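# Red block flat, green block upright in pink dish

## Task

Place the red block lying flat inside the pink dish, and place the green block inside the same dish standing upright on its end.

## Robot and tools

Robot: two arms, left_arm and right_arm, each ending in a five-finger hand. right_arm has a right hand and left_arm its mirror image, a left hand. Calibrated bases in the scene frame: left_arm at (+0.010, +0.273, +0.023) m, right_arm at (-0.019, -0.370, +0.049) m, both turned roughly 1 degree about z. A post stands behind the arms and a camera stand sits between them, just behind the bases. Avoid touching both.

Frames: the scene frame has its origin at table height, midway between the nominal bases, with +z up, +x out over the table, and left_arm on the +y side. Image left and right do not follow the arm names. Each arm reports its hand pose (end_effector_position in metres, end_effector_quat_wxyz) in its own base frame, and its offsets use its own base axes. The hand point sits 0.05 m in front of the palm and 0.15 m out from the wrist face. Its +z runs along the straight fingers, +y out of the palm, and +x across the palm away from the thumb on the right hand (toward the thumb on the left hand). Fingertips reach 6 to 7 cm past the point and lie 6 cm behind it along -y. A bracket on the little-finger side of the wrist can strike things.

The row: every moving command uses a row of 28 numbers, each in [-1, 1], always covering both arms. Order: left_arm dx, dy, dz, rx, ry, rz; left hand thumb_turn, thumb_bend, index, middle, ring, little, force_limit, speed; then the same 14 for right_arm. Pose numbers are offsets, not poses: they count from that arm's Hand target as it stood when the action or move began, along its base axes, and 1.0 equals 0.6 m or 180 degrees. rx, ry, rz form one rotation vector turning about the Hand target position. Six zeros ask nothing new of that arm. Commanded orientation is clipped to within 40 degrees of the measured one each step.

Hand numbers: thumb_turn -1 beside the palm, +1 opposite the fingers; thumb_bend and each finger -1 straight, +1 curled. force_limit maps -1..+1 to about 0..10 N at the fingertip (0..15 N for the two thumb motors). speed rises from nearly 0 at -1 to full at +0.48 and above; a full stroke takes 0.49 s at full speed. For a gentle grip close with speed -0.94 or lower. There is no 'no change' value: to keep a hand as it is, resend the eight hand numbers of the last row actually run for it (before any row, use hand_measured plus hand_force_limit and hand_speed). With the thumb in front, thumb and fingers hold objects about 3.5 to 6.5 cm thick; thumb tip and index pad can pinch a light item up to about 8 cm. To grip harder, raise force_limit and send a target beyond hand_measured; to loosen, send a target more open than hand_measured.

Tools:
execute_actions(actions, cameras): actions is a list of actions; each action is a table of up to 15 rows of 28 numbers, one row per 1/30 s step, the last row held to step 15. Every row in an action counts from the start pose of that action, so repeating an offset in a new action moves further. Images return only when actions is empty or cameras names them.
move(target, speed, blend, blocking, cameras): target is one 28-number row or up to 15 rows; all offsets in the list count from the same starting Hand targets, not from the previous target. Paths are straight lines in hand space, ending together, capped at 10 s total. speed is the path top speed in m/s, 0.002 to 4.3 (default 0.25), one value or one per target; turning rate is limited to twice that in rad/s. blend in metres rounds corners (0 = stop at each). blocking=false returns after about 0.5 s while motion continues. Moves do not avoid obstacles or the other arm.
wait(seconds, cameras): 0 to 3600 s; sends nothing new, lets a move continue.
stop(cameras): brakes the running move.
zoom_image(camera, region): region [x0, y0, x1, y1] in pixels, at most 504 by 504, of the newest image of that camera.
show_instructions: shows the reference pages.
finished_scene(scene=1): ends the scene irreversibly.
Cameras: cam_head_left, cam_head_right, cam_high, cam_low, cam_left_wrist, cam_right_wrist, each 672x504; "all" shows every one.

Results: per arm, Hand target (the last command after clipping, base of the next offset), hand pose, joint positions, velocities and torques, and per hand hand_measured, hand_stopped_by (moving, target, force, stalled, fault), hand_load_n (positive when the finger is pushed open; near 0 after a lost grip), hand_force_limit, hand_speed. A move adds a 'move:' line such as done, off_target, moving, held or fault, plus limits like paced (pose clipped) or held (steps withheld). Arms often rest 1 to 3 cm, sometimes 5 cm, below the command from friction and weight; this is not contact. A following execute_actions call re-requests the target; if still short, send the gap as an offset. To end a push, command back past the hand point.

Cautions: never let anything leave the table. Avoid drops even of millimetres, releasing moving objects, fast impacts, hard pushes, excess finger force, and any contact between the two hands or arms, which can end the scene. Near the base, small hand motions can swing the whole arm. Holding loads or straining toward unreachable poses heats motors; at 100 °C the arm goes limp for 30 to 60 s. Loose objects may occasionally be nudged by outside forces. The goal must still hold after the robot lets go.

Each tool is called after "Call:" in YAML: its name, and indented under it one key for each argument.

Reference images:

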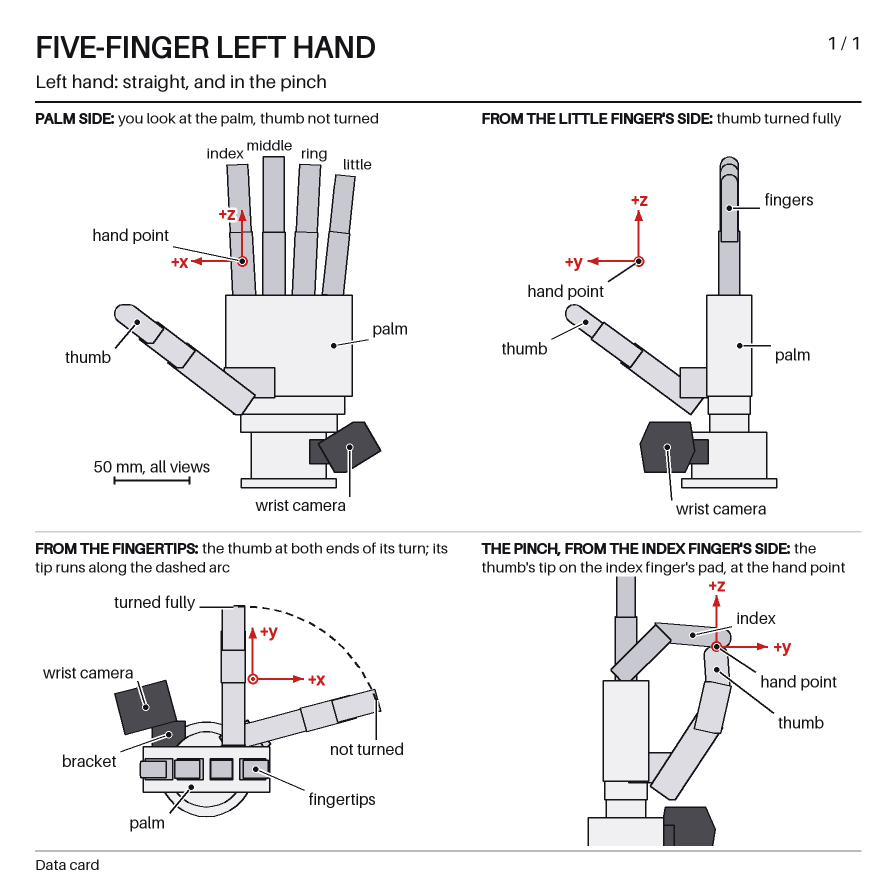

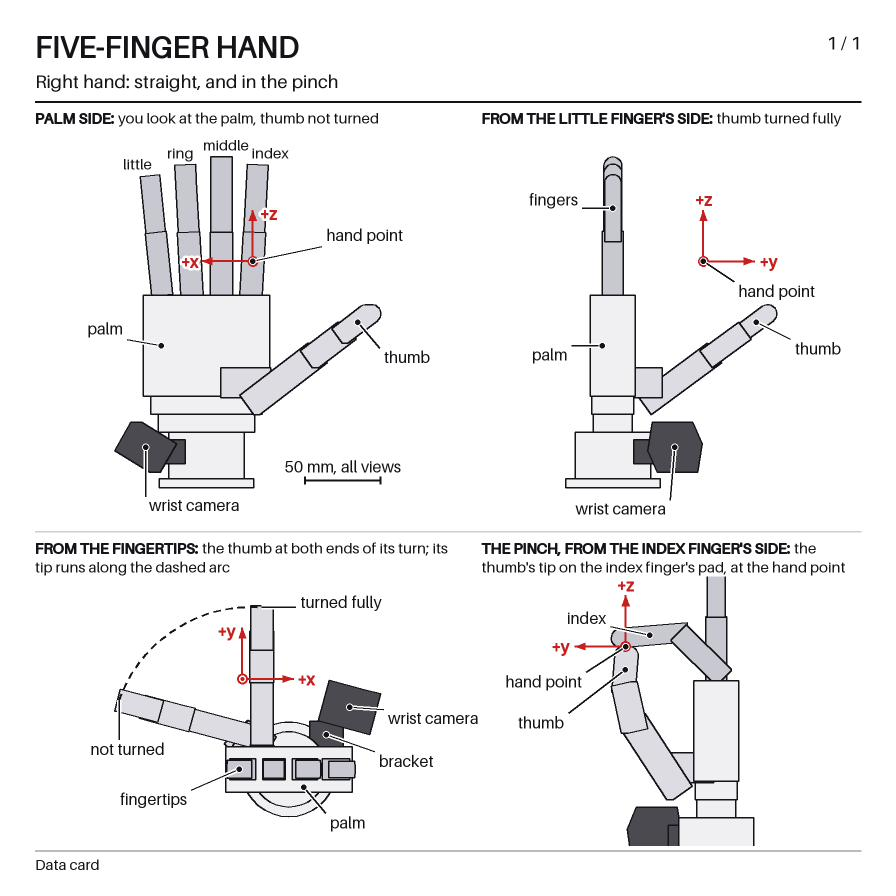

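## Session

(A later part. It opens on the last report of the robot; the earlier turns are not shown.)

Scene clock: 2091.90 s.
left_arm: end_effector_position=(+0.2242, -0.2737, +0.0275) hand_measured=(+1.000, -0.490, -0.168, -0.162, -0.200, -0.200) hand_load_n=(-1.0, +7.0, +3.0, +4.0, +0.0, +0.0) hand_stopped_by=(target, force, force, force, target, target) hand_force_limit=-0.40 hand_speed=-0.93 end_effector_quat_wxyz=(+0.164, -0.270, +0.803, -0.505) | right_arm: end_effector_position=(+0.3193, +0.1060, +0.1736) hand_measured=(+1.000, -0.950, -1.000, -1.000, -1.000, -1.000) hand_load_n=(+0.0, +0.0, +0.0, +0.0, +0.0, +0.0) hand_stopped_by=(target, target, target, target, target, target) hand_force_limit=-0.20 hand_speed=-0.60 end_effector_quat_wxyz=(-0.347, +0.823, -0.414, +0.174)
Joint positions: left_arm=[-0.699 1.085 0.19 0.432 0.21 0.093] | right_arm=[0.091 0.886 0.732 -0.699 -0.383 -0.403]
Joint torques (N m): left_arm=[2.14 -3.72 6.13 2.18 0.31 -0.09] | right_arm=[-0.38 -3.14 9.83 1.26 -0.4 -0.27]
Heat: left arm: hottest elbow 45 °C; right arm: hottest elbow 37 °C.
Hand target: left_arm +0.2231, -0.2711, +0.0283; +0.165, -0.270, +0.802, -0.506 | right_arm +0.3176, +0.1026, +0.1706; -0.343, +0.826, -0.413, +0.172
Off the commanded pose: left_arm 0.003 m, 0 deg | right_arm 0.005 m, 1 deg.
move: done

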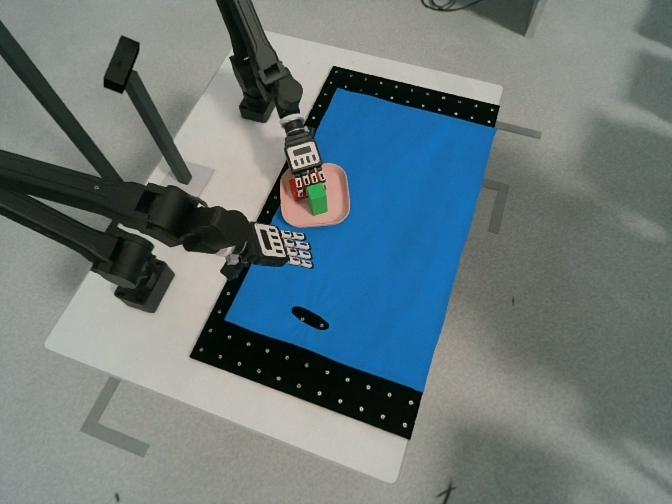

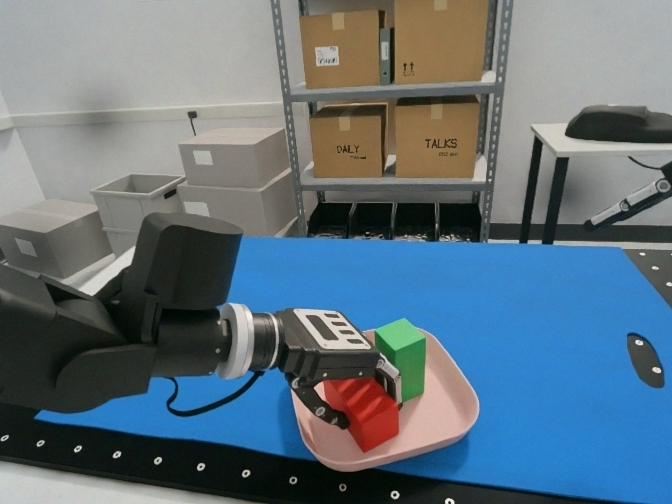

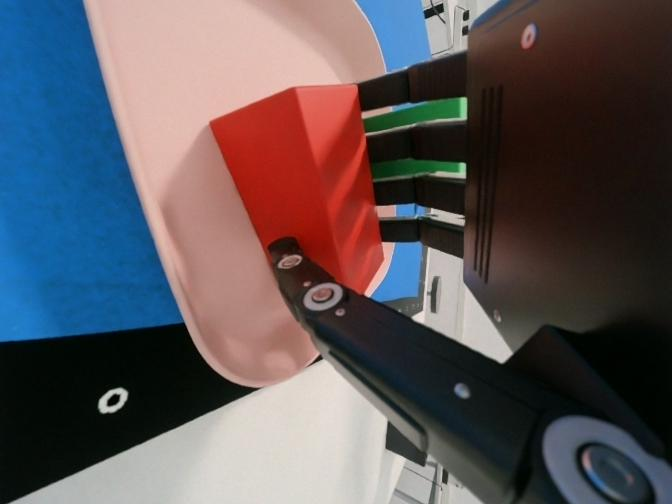

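Call:
move:
  target:
    - [-0.001,0.0015,-0.005,0,0,0,1,-0.2,0.0,0.0,-0.2,-0.2,-0.4,-0.93,0,0,0,0,0,0,1,-0.95,-1,-1,-1,-1,-0.2,-0.6]
  speed: 0.02
  cameras: ["cam_low","cam_left_wrist"]

Call:
zoom_image:
  camera: "cam_low"
  region: [270, 290, 490, 480]

Call:
zoom_image:
  camera: "cam_left_wrist"
  region: [140, 60, 400, 400]

Scene clock: 2098.87 s.
left_arm: end_effector_position=(+0.2229, -0.2729, +0.0262) hand_measured=(+1.000, -0.490, -0.168, -0.162, -0.200, -0.200) hand_load_n=(-1.5, +6.5, +3.0, +4.5, +0.0, +0.0) hand_stopped_by=(target, force, force, force, target, target) hand_force_limit=-0.40 hand_speed=-0.93 end_effector_quat_wxyz=(+0.163, -0.270, +0.804, -0.504) | right_arm: end_effector_position=(+0.3193, +0.1060, +0.1736) hand_measured=(+1.000, -0.950, -1.000, -1.000, -1.000, -1.000) hand_load_n=(+0.0, +0.0, +0.0, +0.0, +0.0, +0.0) hand_stopped_by=(target, target, target, target, target, target) hand_force_limit=-0.20 hand_speed=-0.60 end_effector_quat_wxyz=(-0.347, +0.823, -0.414, +0.174)
Joint positions: left_arm=[-0.699 1.085 0.187 0.432 0.211 0.093] | right_arm=[0.091 0.886 0.732 -0.699 -0.383 -0.403]
Joint torques (N m): left_arm=[2.08 -3.31 5.72 3.06 0.31 -0.07] | right_arm=[-0.62 -3.49 9.73 1.33 -0.38 -0.26]
Heat: left arm: hottest elbow 44 °C; right arm: hottest elbow 37 °C.
Hand target: left_arm +0.2225, -0.2702, +0.0254; +0.165, -0.270, +0.802, -0.506 | right_arm +0.3176, +0.1026, +0.1706; -0.343, +0.826, -0.413, +0.172
Off the commanded pose: left_arm 0.003 m, 0 deg | right_arm 0.005 m, 1 deg.
move: done

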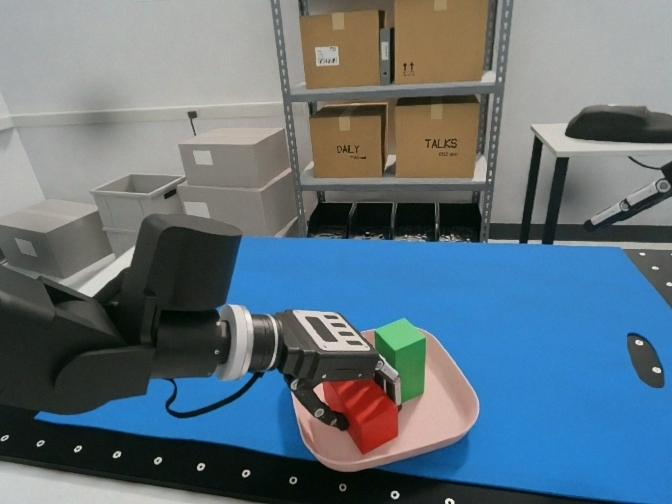

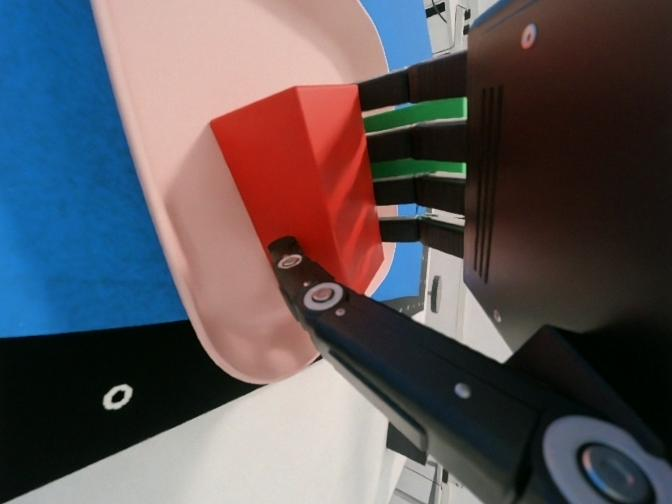

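Scaled by 2.291.

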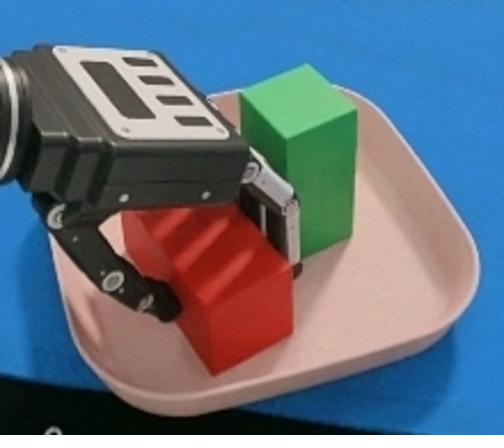

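Scaled by 1.482.

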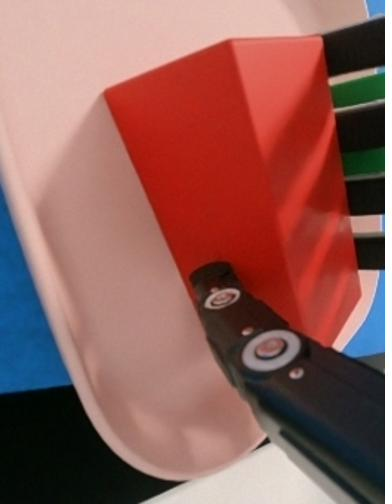

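Call:
move:
  target:
    - [0,0,0,0,0,0,1,-0.6,0.0,0.0,-0.2,-0.2,-0.4,-0.94,0,0,0,0,0,0,1,-0.95,-1,-1,-1,-1,-0.2,-0.6]
  cameras: ["cam_low","cam_left_wrist"]

Call:
zoom_image:
  camera: "cam_low"
  region: [270, 290, 490, 480]

Scene clock: 2103.77 s.
left_arm: end_effector_position=(+0.2230, -0.2730, +0.0264) hand_measured=(+1.000, -0.600, -0.168, -0.162, -0.200, -0.200) hand_load_n=(+0.0, +0.0, +0.0, +0.5, +0.0, +0.0) hand_stopped_by=(target, target, force, force, target, target) hand_force_limit=-0.40 hand_speed=-0.94 end_effector_quat_wxyz=(+0.163, -0.270, +0.804, -0.504) | right_arm: end_effector_position=(+0.3193, +0.1060, +0.1736) hand_measured=(+1.000, -0.950, -1.000, -1.000, -1.000, -1.000) hand_load_n=(+0.5, +0.0, -0.5, +0.0, +0.0, +0.0) hand_stopped_by=(target, target, target, target, target, target) hand_force_limit=-0.20 hand_speed=-0.60 end_effector_quat_wxyz=(-0.347, +0.823, -0.414, +0.174)
Joint positions: left_arm=[-0.698 1.085 0.187 0.433 0.212 0.093] | right_arm=[0.091 0.886 0.732 -0.699 -0.383 -0.403]
Joint torques (N m): left_arm=[2.43 -3.55 5.9 2.96 0.28 -0.06] | right_arm=[-0.38 -3.19 9.84 1.39 -0.38 -0.25]
Heat: left arm: hottest elbow 45 °C; right arm: hottest elbow 37 °C.
Hand target: left_arm +0.2226, -0.2702, +0.0254; +0.165, -0.270, +0.802, -0.506 | right_arm +0.3176, +0.1026, +0.1706; -0.343, +0.826, -0.413, +0.172
Off the commanded pose: left_arm 0.003 m, 0 deg | right_arm 0.005 m, 1 deg.
move: done

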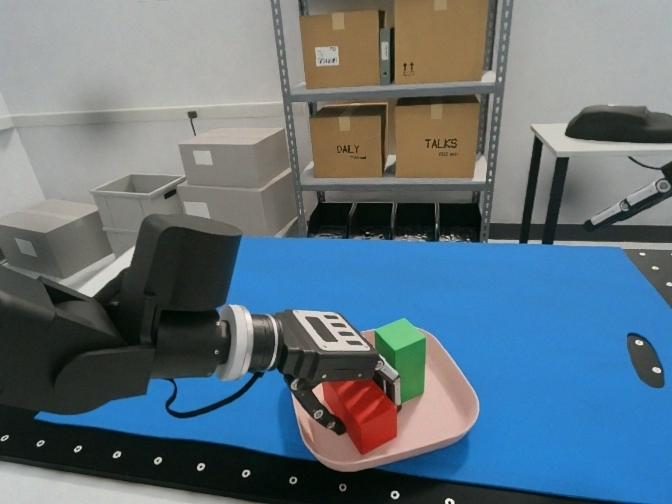

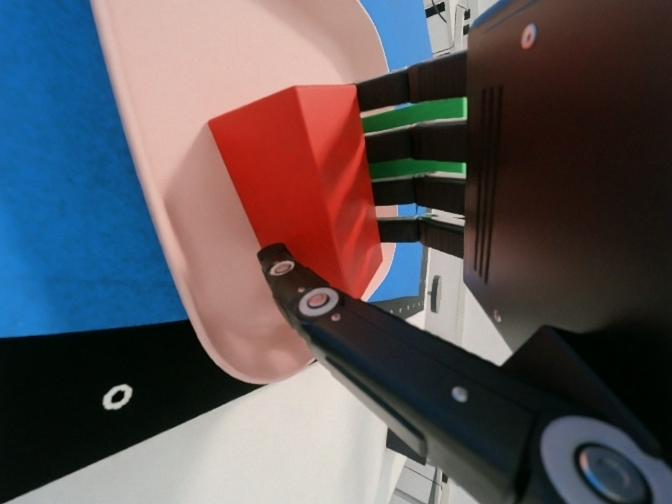

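Scaled by 2.291.

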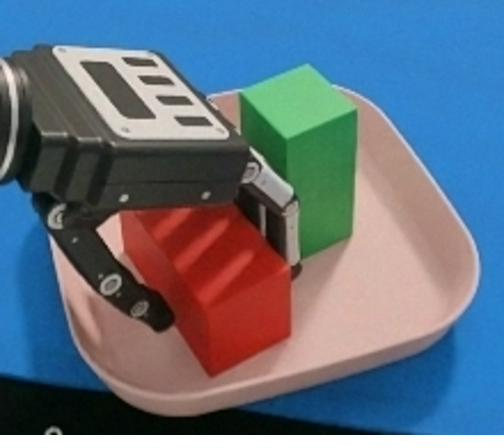

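Call:
move:
  target:
    - [0,0,0,0,0,0,1,-0.75,-0.21,-0.21,-0.21,-0.21,-0.4,-0.94,0,0,0,0,0,0,1,-0.95,-1,-1,-1,-1,-0.2,-0.6]
  cameras: ["cam_low","cam_high"]

Call:
zoom_image:
  camera: "cam_low"
  region: [270, 290, 490, 480]

Call:
zoom_image:
  camera: "cam_high"
  region: [260, 140, 370, 240]

Scene clock: 2115.50 s.
left_arm: end_effector_position=(+0.2230, -0.2730, +0.0264) hand_measured=(+1.000, -0.750, -0.210, -0.210, -0.210, -0.210) hand_load_n=(+0.0, +0.0, +0.0, +0.0, +0.0, +0.0) hand_stopped_by=(target, target, target, target, target, target) hand_force_limit=-0.40 hand_speed=-0.94 end_effector_quat_wxyz=(+0.163, -0.270, +0.804, -0.504) | right_arm: end_effector_position=(+0.3193, +0.1060, +0.1736) hand_measured=(+1.000, -0.950, -1.000, -1.000, -1.000, -1.000) hand_load_n=(+0.0, +0.0, +0.0, +0.0, +0.0, +0.0) hand_stopped_by=(target, target, target, target, target, target) hand_force_limit=-0.20 hand_speed=-0.60 end_effector_quat_wxyz=(-0.347, +0.823, -0.414, +0.174)
Joint positions: left_arm=[-0.698 1.085 0.187 0.433 0.212 0.093] | right_arm=[0.091 0.886 0.732 -0.699 -0.383 -0.403]
Joint torques (N m): left_arm=[2.02 -3.14 5.87 2.92 0.31 -0.04] | right_arm=[-0.38 -3.08 9.83 1.36 -0.4 -0.27]
Heat: left arm: hottest elbow 45 °C; right arm: hottest elbow 37 °C.
Hand target: left_arm +0.2226, -0.2702, +0.0254; +0.165, -0.270, +0.802, -0.506 | right_arm +0.3176, +0.1026, +0.1706; -0.343, +0.826, -0.413, +0.172
Off the commanded pose: left_arm 0.003 m, 0 deg | right_arm 0.005 m, 1 deg.
move: done
Images, in order (width x height): cam_high 672x504, cam_low 672x504.

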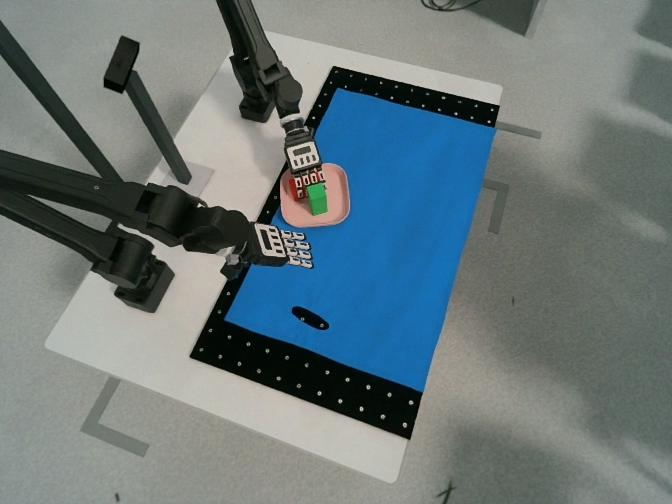

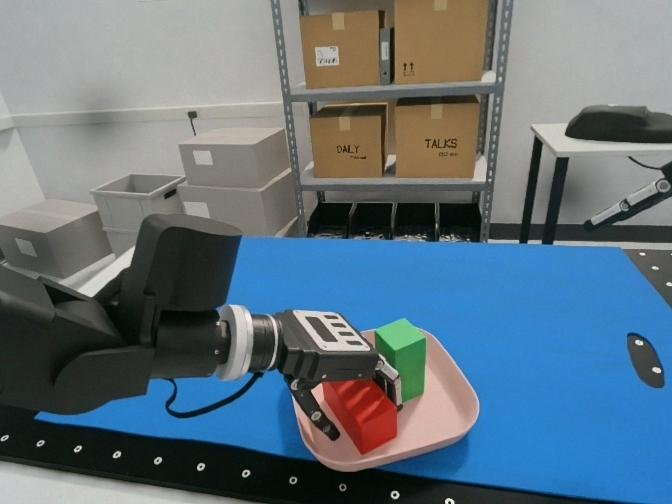

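Scaled by 2.291.

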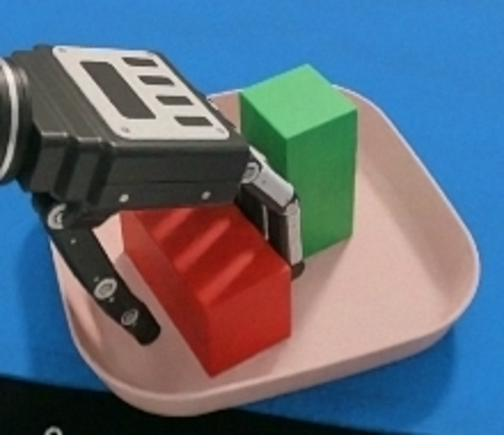

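Scaled by 4.582.

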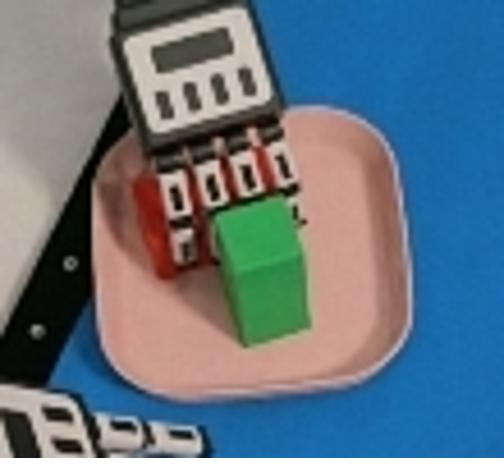

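Call:
move:
  target:
    - [-0.002,0.002,0.05,0,0,0,1,-0.75,-0.21,-0.21,-0.21,-0.21,-0.4,-0.94,0,0,0,0,0,0,1,-0.95,-1,-1,-1,-1,-0.2,-0.6]
  speed: 0.03
  cameras: ["cam_low","cam_high"]

Call:
zoom_image:
  camera: "cam_low"
  region: [270, 290, 490, 480]

Call:
zoom_image:
  camera: "cam_high"
  region: [260, 140, 370, 240]

Scene clock: 2123.17 s.
left_arm: end_effector_position=(+0.2107, -0.2624, +0.0397) hand_measured=(+1.000, -0.750, -0.210, -0.210, -0.210, -0.210) hand_load_n=(+0.0, -0.5, +0.0, +0.0, +0.5, +0.0) hand_stopped_by=(target, target, target, target, target, target) hand_force_limit=-0.40 hand_speed=-0.94 end_effector_quat_wxyz=(+0.158, -0.274, +0.809, -0.496) | right_arm: end_effector_position=(+0.3193, +0.1060, +0.1736) hand_measured=(+1.000, -0.950, -1.000, -1.000, -1.000, -1.000) hand_load_n=(+0.0, +0.0, +0.0, +0.0, +0.0, +0.0) hand_stopped_by=(target, target, target, target, target, target) hand_force_limit=-0.20 hand_speed=-0.60 end_effector_quat_wxyz=(-0.347, +0.823, -0.414, +0.174)
Joint positions: left_arm=[-0.697 0.927 0.187 0.252 0.212 0.093] | right_arm=[0.091 0.886 0.732 -0.699 -0.383 -0.403]
Joint torques (N m): left_arm=[2.08 -3.08 9.98 1.78 0.33 -0.04] | right_arm=[-0.44 -3.43 9.8 1.4 -0.4 -0.25]
Heat: left arm: hottest elbow 45 °C; right arm: hottest elbow 37 °C.
Hand target: left_arm +0.2213, -0.2690, +0.0553; +0.165, -0.270, +0.802, -0.506 | right_arm +0.3176, +0.1026, +0.1706; -0.343, +0.826, -0.413, +0.172
Off the commanded pose: left_arm 0.020 m, 2 deg | right_arm 0.005 m, 1 deg.
move: off_target (left_arm)
Images, in order (width x height): cam_high 672x504, cam_low 672x504.

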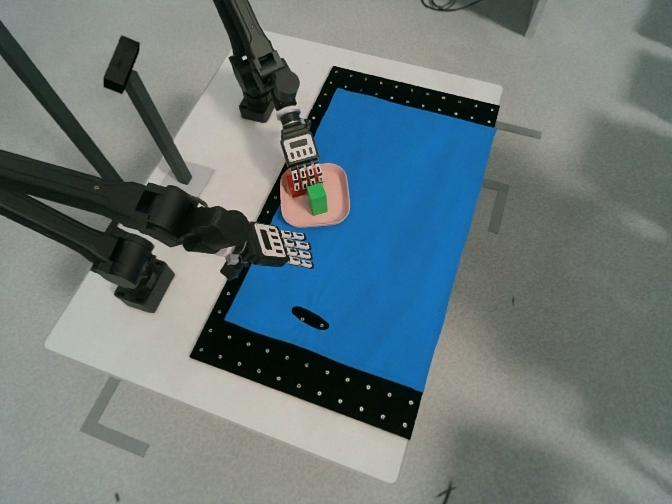

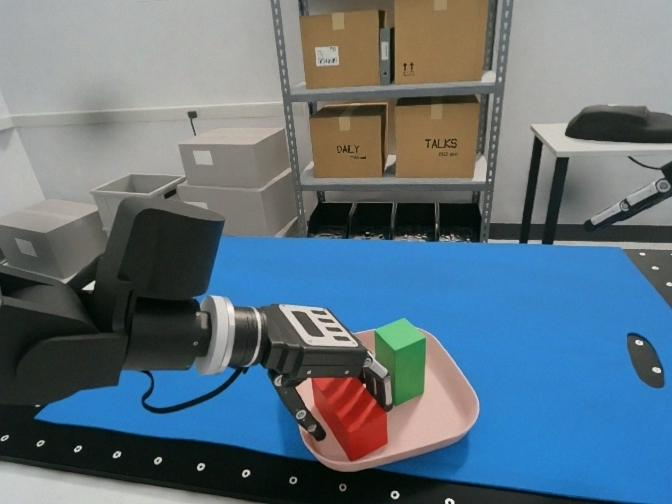

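Scaled by 2.291.

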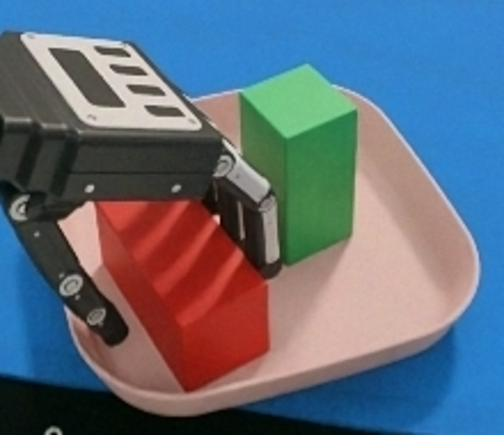

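Scaled by 4.582.

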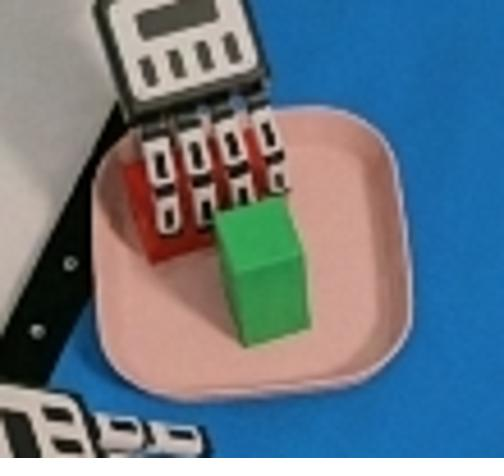

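Call:
move:
  target:
    - [-0.0110,0.005,0.06,0,0,0,1,-0.75,-0.21,-0.21,-0.21,-0.21,-0.4,-0.94,0,0,0,0,0,0,1,-0.95,-1,-1,-1,-1,-0.2,-0.6]
  speed: 0.03
  cameras: ["cam_low","cam_high"]

Call:
zoom_image:
  camera: "cam_low"
  region: [270, 290, 490, 480]

Call:
zoom_image:
  camera: "cam_high"
  region: [260, 140, 370, 240]

Scene clock: 2134.50 s.
left_arm: end_effector_position=(+0.1973, -0.2512, +0.0584) hand_measured=(+1.000, -0.750, -0.210, -0.210, -0.210, -0.210) hand_load_n=(+0.0, +0.0, +0.0, +0.0, +0.0, +0.0) hand_stopped_by=(target, target, target, target, target, target) hand_force_limit=-0.40 hand_speed=-0.94 end_effector_quat_wxyz=(+0.151, -0.278, +0.816, -0.484) | right_arm: end_effector_position=(+0.3193, +0.1060, +0.1736) hand_measured=(+1.000, -0.950, -1.000, -1.000, -1.000, -1.000) hand_load_n=(+0.0, +0.0, +0.0, +0.0, +0.0, +0.0) hand_stopped_by=(target, target, target, target, target, target) hand_force_limit=-0.20 hand_speed=-0.60 end_effector_quat_wxyz=(-0.347, +0.823, -0.414, +0.174)
Joint positions: left_arm=[-0.697 0.755 0.21 0.026 0.212 0.093] | right_arm=[0.091 0.886 0.732 -0.699 -0.383 -0.403]
Joint torques (N m): left_arm=[1.49 -2.08 13.33 1.89 0.06 -0.11] | right_arm=[-0.38 -3.19 9.84 1.33 -0.41 -0.27]
Heat: left arm: hottest elbow 48 °C; right arm: hottest elbow 37 °C.
Hand target: left_arm +0.2148, -0.2660, +0.0914; +0.165, -0.270, +0.802, -0.506 | right_arm +0.3176, +0.1026, +0.1706; -0.343, +0.826, -0.413, +0.172
Off the commanded pose: left_arm 0.040 m, 3 deg | right_arm 0.005 m, 1 deg.
move: off_target (left_arm)
Images, in order (width x height): cam_high 672x504, cam_low 672x504.

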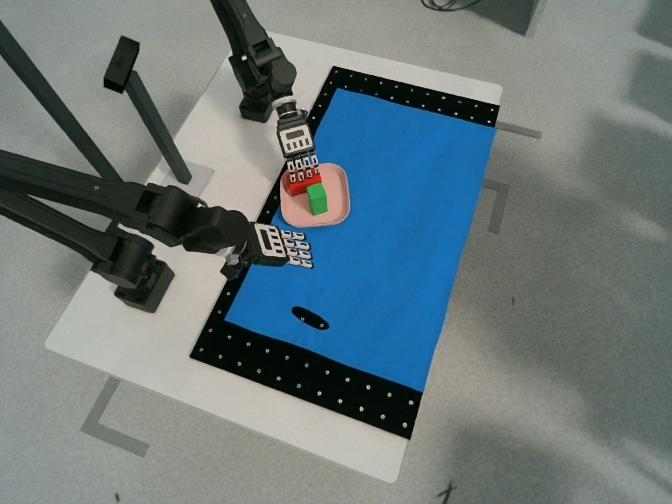

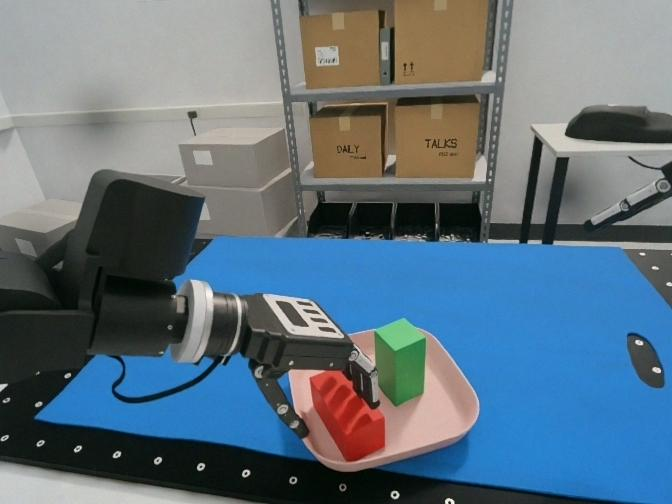

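Scaled by 2.291.

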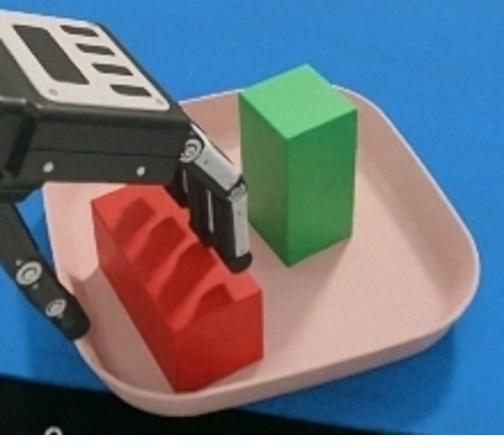

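Scaled by 4.582.

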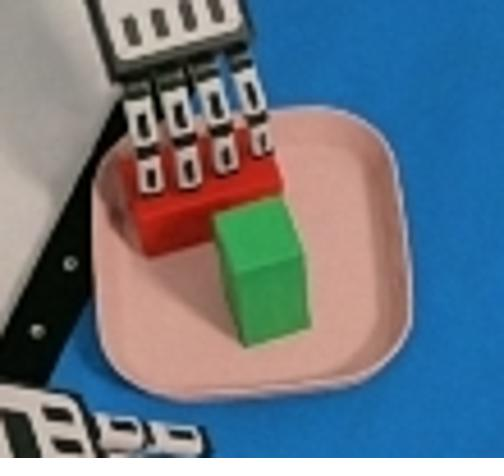

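Call:
move:
  target:
    - [-0.02,0.02,0.12,0,0,0,1,-0.75,-0.21,-0.21,-0.21,-0.21,-0.4,-0.94,0,0,0,0,0,0,1,-0.95,-1,-1,-1,-1,-0.2,-0.6]
  speed: 0.06
  cameras: ["cam_low","cam_high","cam_left_wrist"]

Call:
zoom_image:
  camera: "cam_low"
  region: [270, 290, 490, 480]

Call:
zoom_image:
  camera: "cam_high"
  region: [260, 140, 370, 240]

Scene clock: 2144.40 s.
left_arm: end_effector_position=(+0.1896, -0.2447, +0.1244) hand_measured=(+1.000, -0.750, -0.210, -0.210, -0.210, -0.210) hand_load_n=(+0.0, +0.0, +0.0, +0.0, +0.0, +0.0) hand_stopped_by=(target, target, target, target, target, target) hand_force_limit=-0.40 hand_speed=-0.94 end_effector_quat_wxyz=(+0.150, -0.278, +0.817, -0.483) | right_arm: end_effector_position=(+0.3193, +0.1060, +0.1736) hand_measured=(+1.000, -0.950, -1.000, -1.000, -1.000, -1.000) hand_load_n=(+0.0, +0.0, +0.0, +0.0, +0.0, +0.0) hand_stopped_by=(target, target, target, target, target, target) hand_force_limit=-0.20 hand_speed=-0.60 end_effector_quat_wxyz=(-0.347, +0.823, -0.414, +0.174)
Joint positions: left_arm=[-0.697 0.558 0.345 -0.311 0.212 0.093] | right_arm=[0.091 0.886 0.732 -0.699 -0.383 -0.403]
Joint torques (N m): left_arm=[2.08 -0.38 14.9 1.94 0.24 -0.08] | right_arm=[-0.32 -3.25 9.77 1.31 -0.39 -0.26]
Motor temperatures (°C): left_arm=[27 26 51 25 27 25] | right_arm=[25 26 37 24 26 26]
Heat: left arm: hottest elbow 51 °C; right arm: hottest elbow 37 °C.
Hand target: left_arm +0.2027, -0.2540, +0.1633; +0.165, -0.270, +0.802, -0.506 | right_arm +0.3176, +0.1026, +0.1706; -0.343, +0.826, -0.413, +0.172
Off the commanded pose: left_arm 0.042 m, 4 deg | right_arm 0.005 m, 1 deg.
move: off_target (left_arm)
Images, in order (width x height): cam_high 672x504, cam_low 672x504, cam_left_wrist 672x504.

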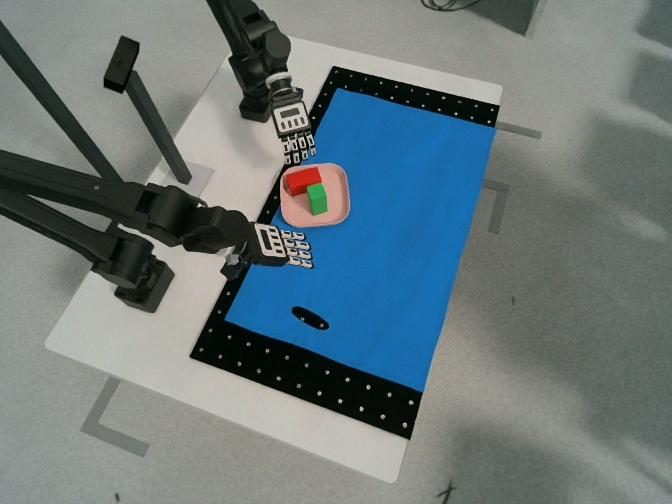

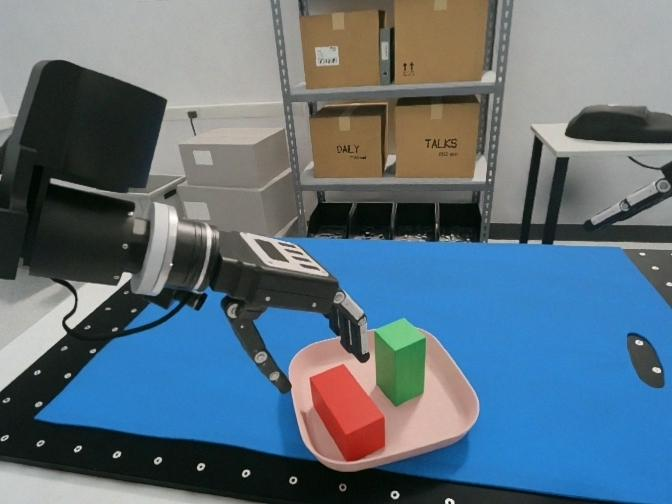

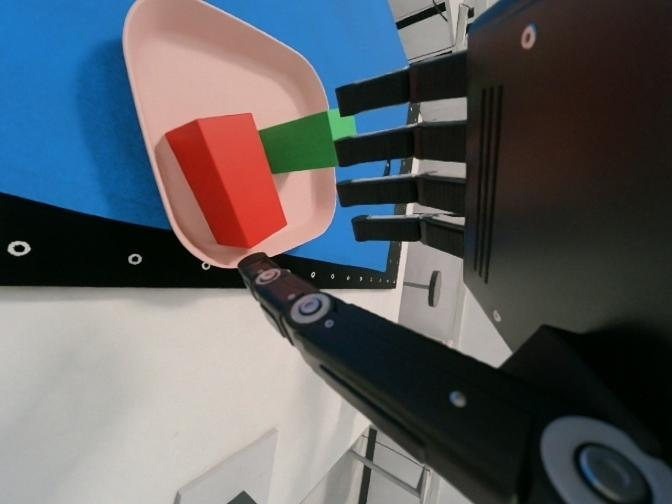

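Scaled by 2.291.

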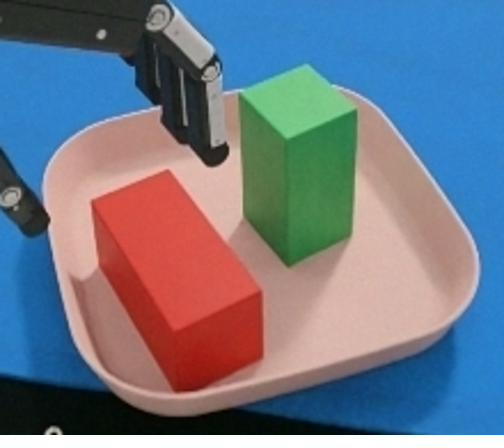

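Scaled by 4.582.

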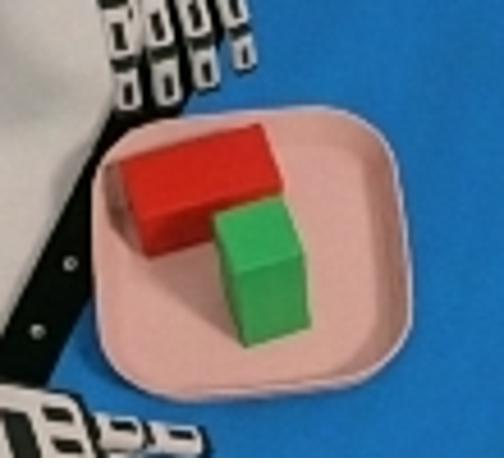

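Call:
zoom_image:
  camera: "cam_low"
  region: [295, 350, 405, 470]

Call:
zoom_image:
  camera: "cam_left_wrist"
  region: [110, 0, 350, 290]

Scaled by 4.200.

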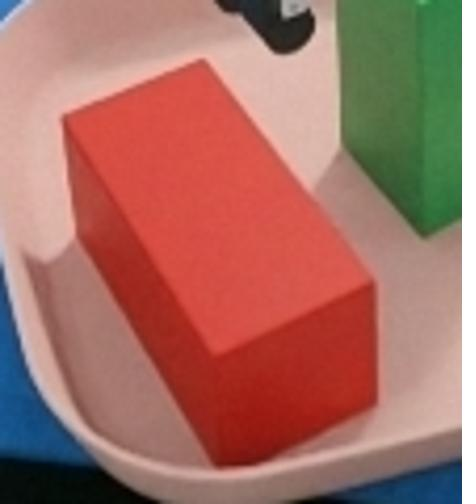

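Scaled by 1.738.

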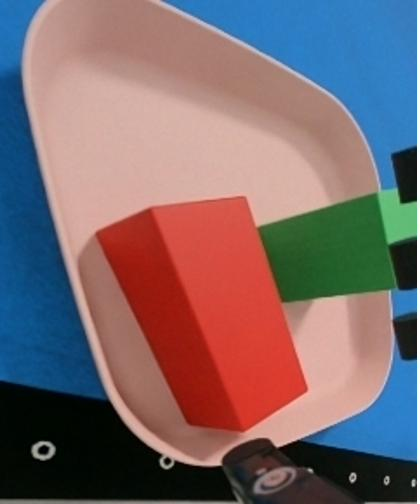

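Call:
zoom_image:
  camera: "cam_low"
  region: [320, 420, 390, 475]

Scaled by 7.200.

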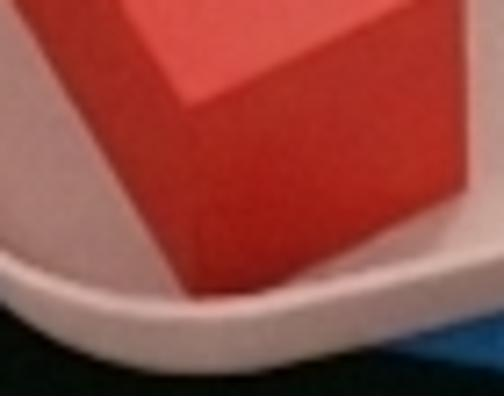

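Call:
move:
  target:
    - [-0.03,0.06,0.06,0,0,0,1,-0.75,-0.21,-0.21,-0.21,-0.21,-0.4,-0.94,0,0,0,0,0,0,1,-0.95,-1,-1,-1,-1,-0.2,-0.6]
  speed: 0.12
  cameras: ["all"]

Call:
zoom_image:
  camera: "cam_left_wrist"
  region: [110, 50, 370, 310]

Call:
zoom_image:
  camera: "cam_head_left"
  region: [300, 290, 420, 410]

Call:
zoom_image:
  camera: "cam_high"
  region: [260, 140, 370, 240]

Scene clock: 2184.80 s.
left_arm: end_effector_position=(+0.1753, -0.2145, +0.1601) hand_measured=(+1.000, -0.750, -0.210, -0.210, -0.210, -0.210) hand_load_n=(+0.0, +0.0, +0.0, +0.0, +0.0, +0.0) hand_stopped_by=(target, target, target, target, target, target) hand_force_limit=-0.40 hand_speed=-0.94 end_effector_quat_wxyz=(+0.145, -0.283, +0.815, -0.484) | right_arm: end_effector_position=(+0.3193, +0.1060, +0.1736) hand_measured=(+1.000, -0.950, -1.000, -1.000, -1.000, -1.000) hand_load_n=(+0.0, -0.5, +0.0, +0.0, +0.0, +0.0) hand_stopped_by=(target, target, target, target, target, target) hand_force_limit=-0.20 hand_speed=-0.60 end_effector_quat_wxyz=(-0.347, +0.823, -0.414, +0.174)
Joint positions: left_arm=[-0.591 0.399 0.41 -0.55 0.307 0.136] | right_arm=[0.091 0.886 0.732 -0.699 -0.383 -0.403]
Joint torques (N m): left_arm=[2.2 0.62 15.21 1.72 0.37 0] | right_arm=[-0.44 -3.14 9.84 1.32 -0.41 -0.26]
Motor temperatures (°C): left_arm=[27 26 59 24 27 25] | right_arm=[25 26 37 24 26 26]
Heat: left arm: hottest elbow 59 °C; right arm: hottest elbow 37 °C.
Hand target: left_arm +0.1847, -0.2180, +0.1992; +0.165, -0.270, +0.802, -0.506 | right_arm +0.3176, +0.1026, +0.1706; -0.343, +0.826, -0.413, +0.172
Off the commanded pose: left_arm 0.040 m, 4 deg | right_arm 0.005 m, 1 deg.
move: off_target (left_arm)

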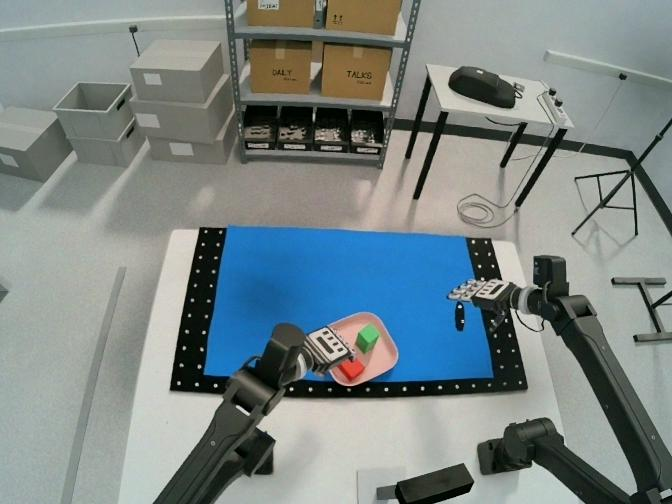

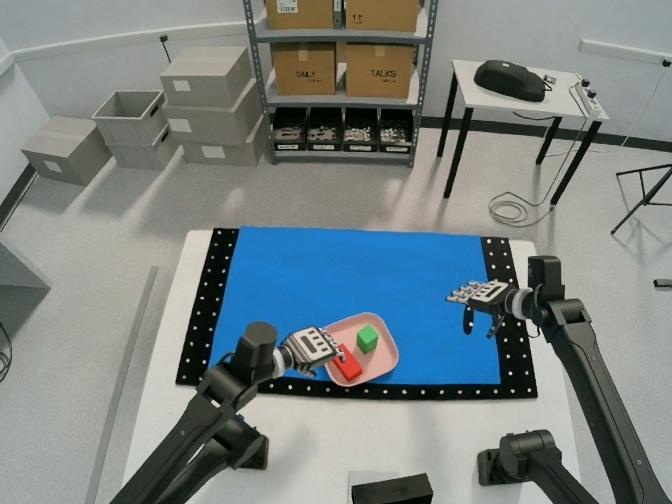

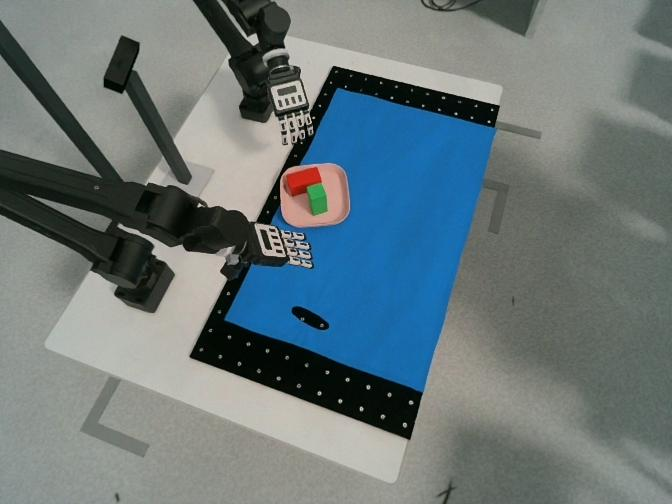

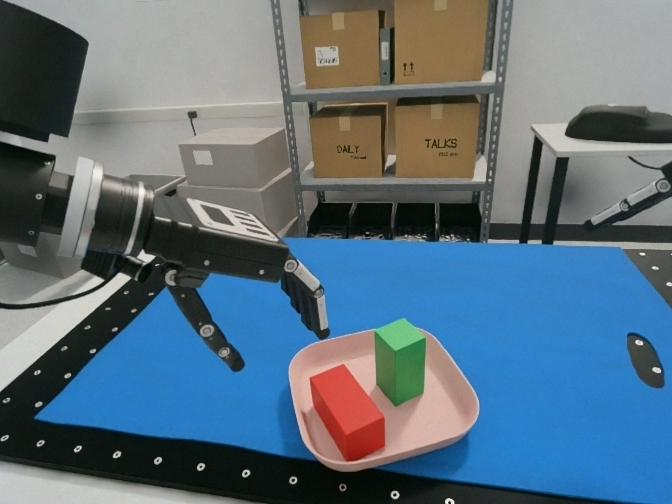

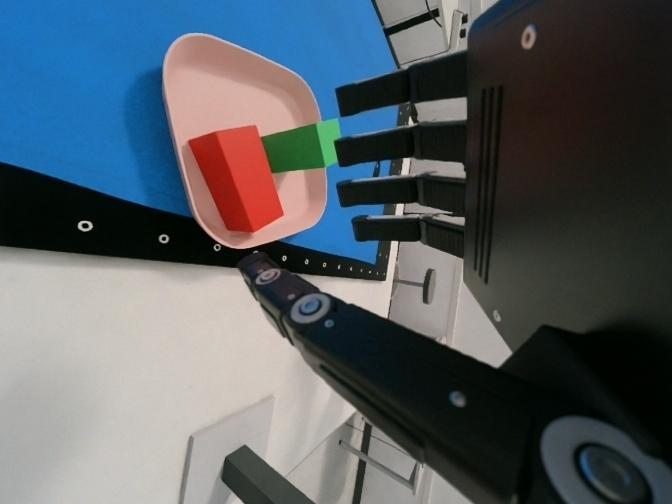

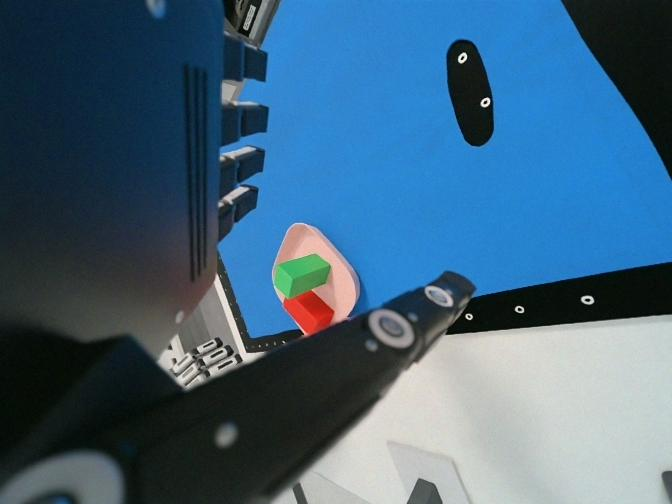

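Scaled by 1.938.

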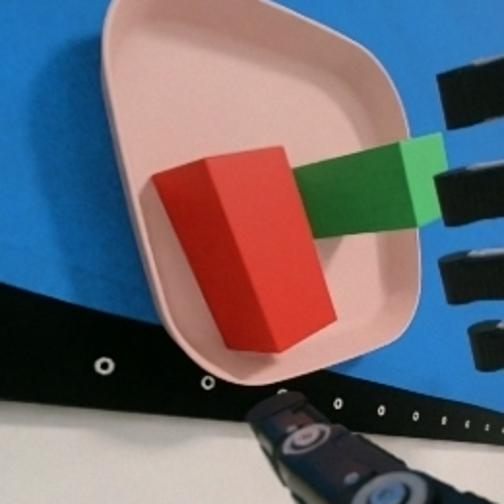

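Scaled by 4.200.

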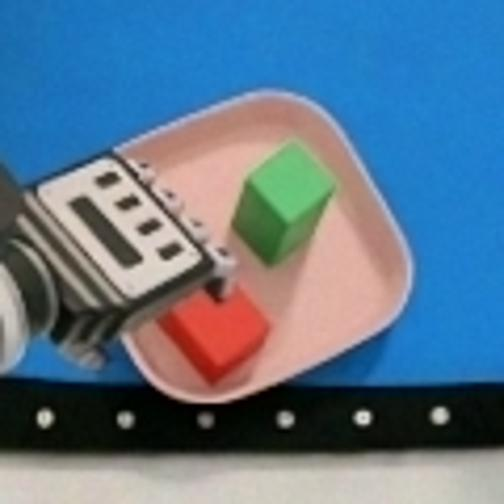

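Scaled by 4.582.

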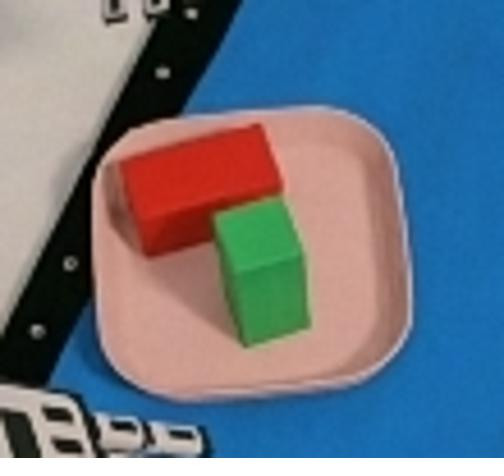

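Call:
finished_scene:

The scene is finished: the task was done.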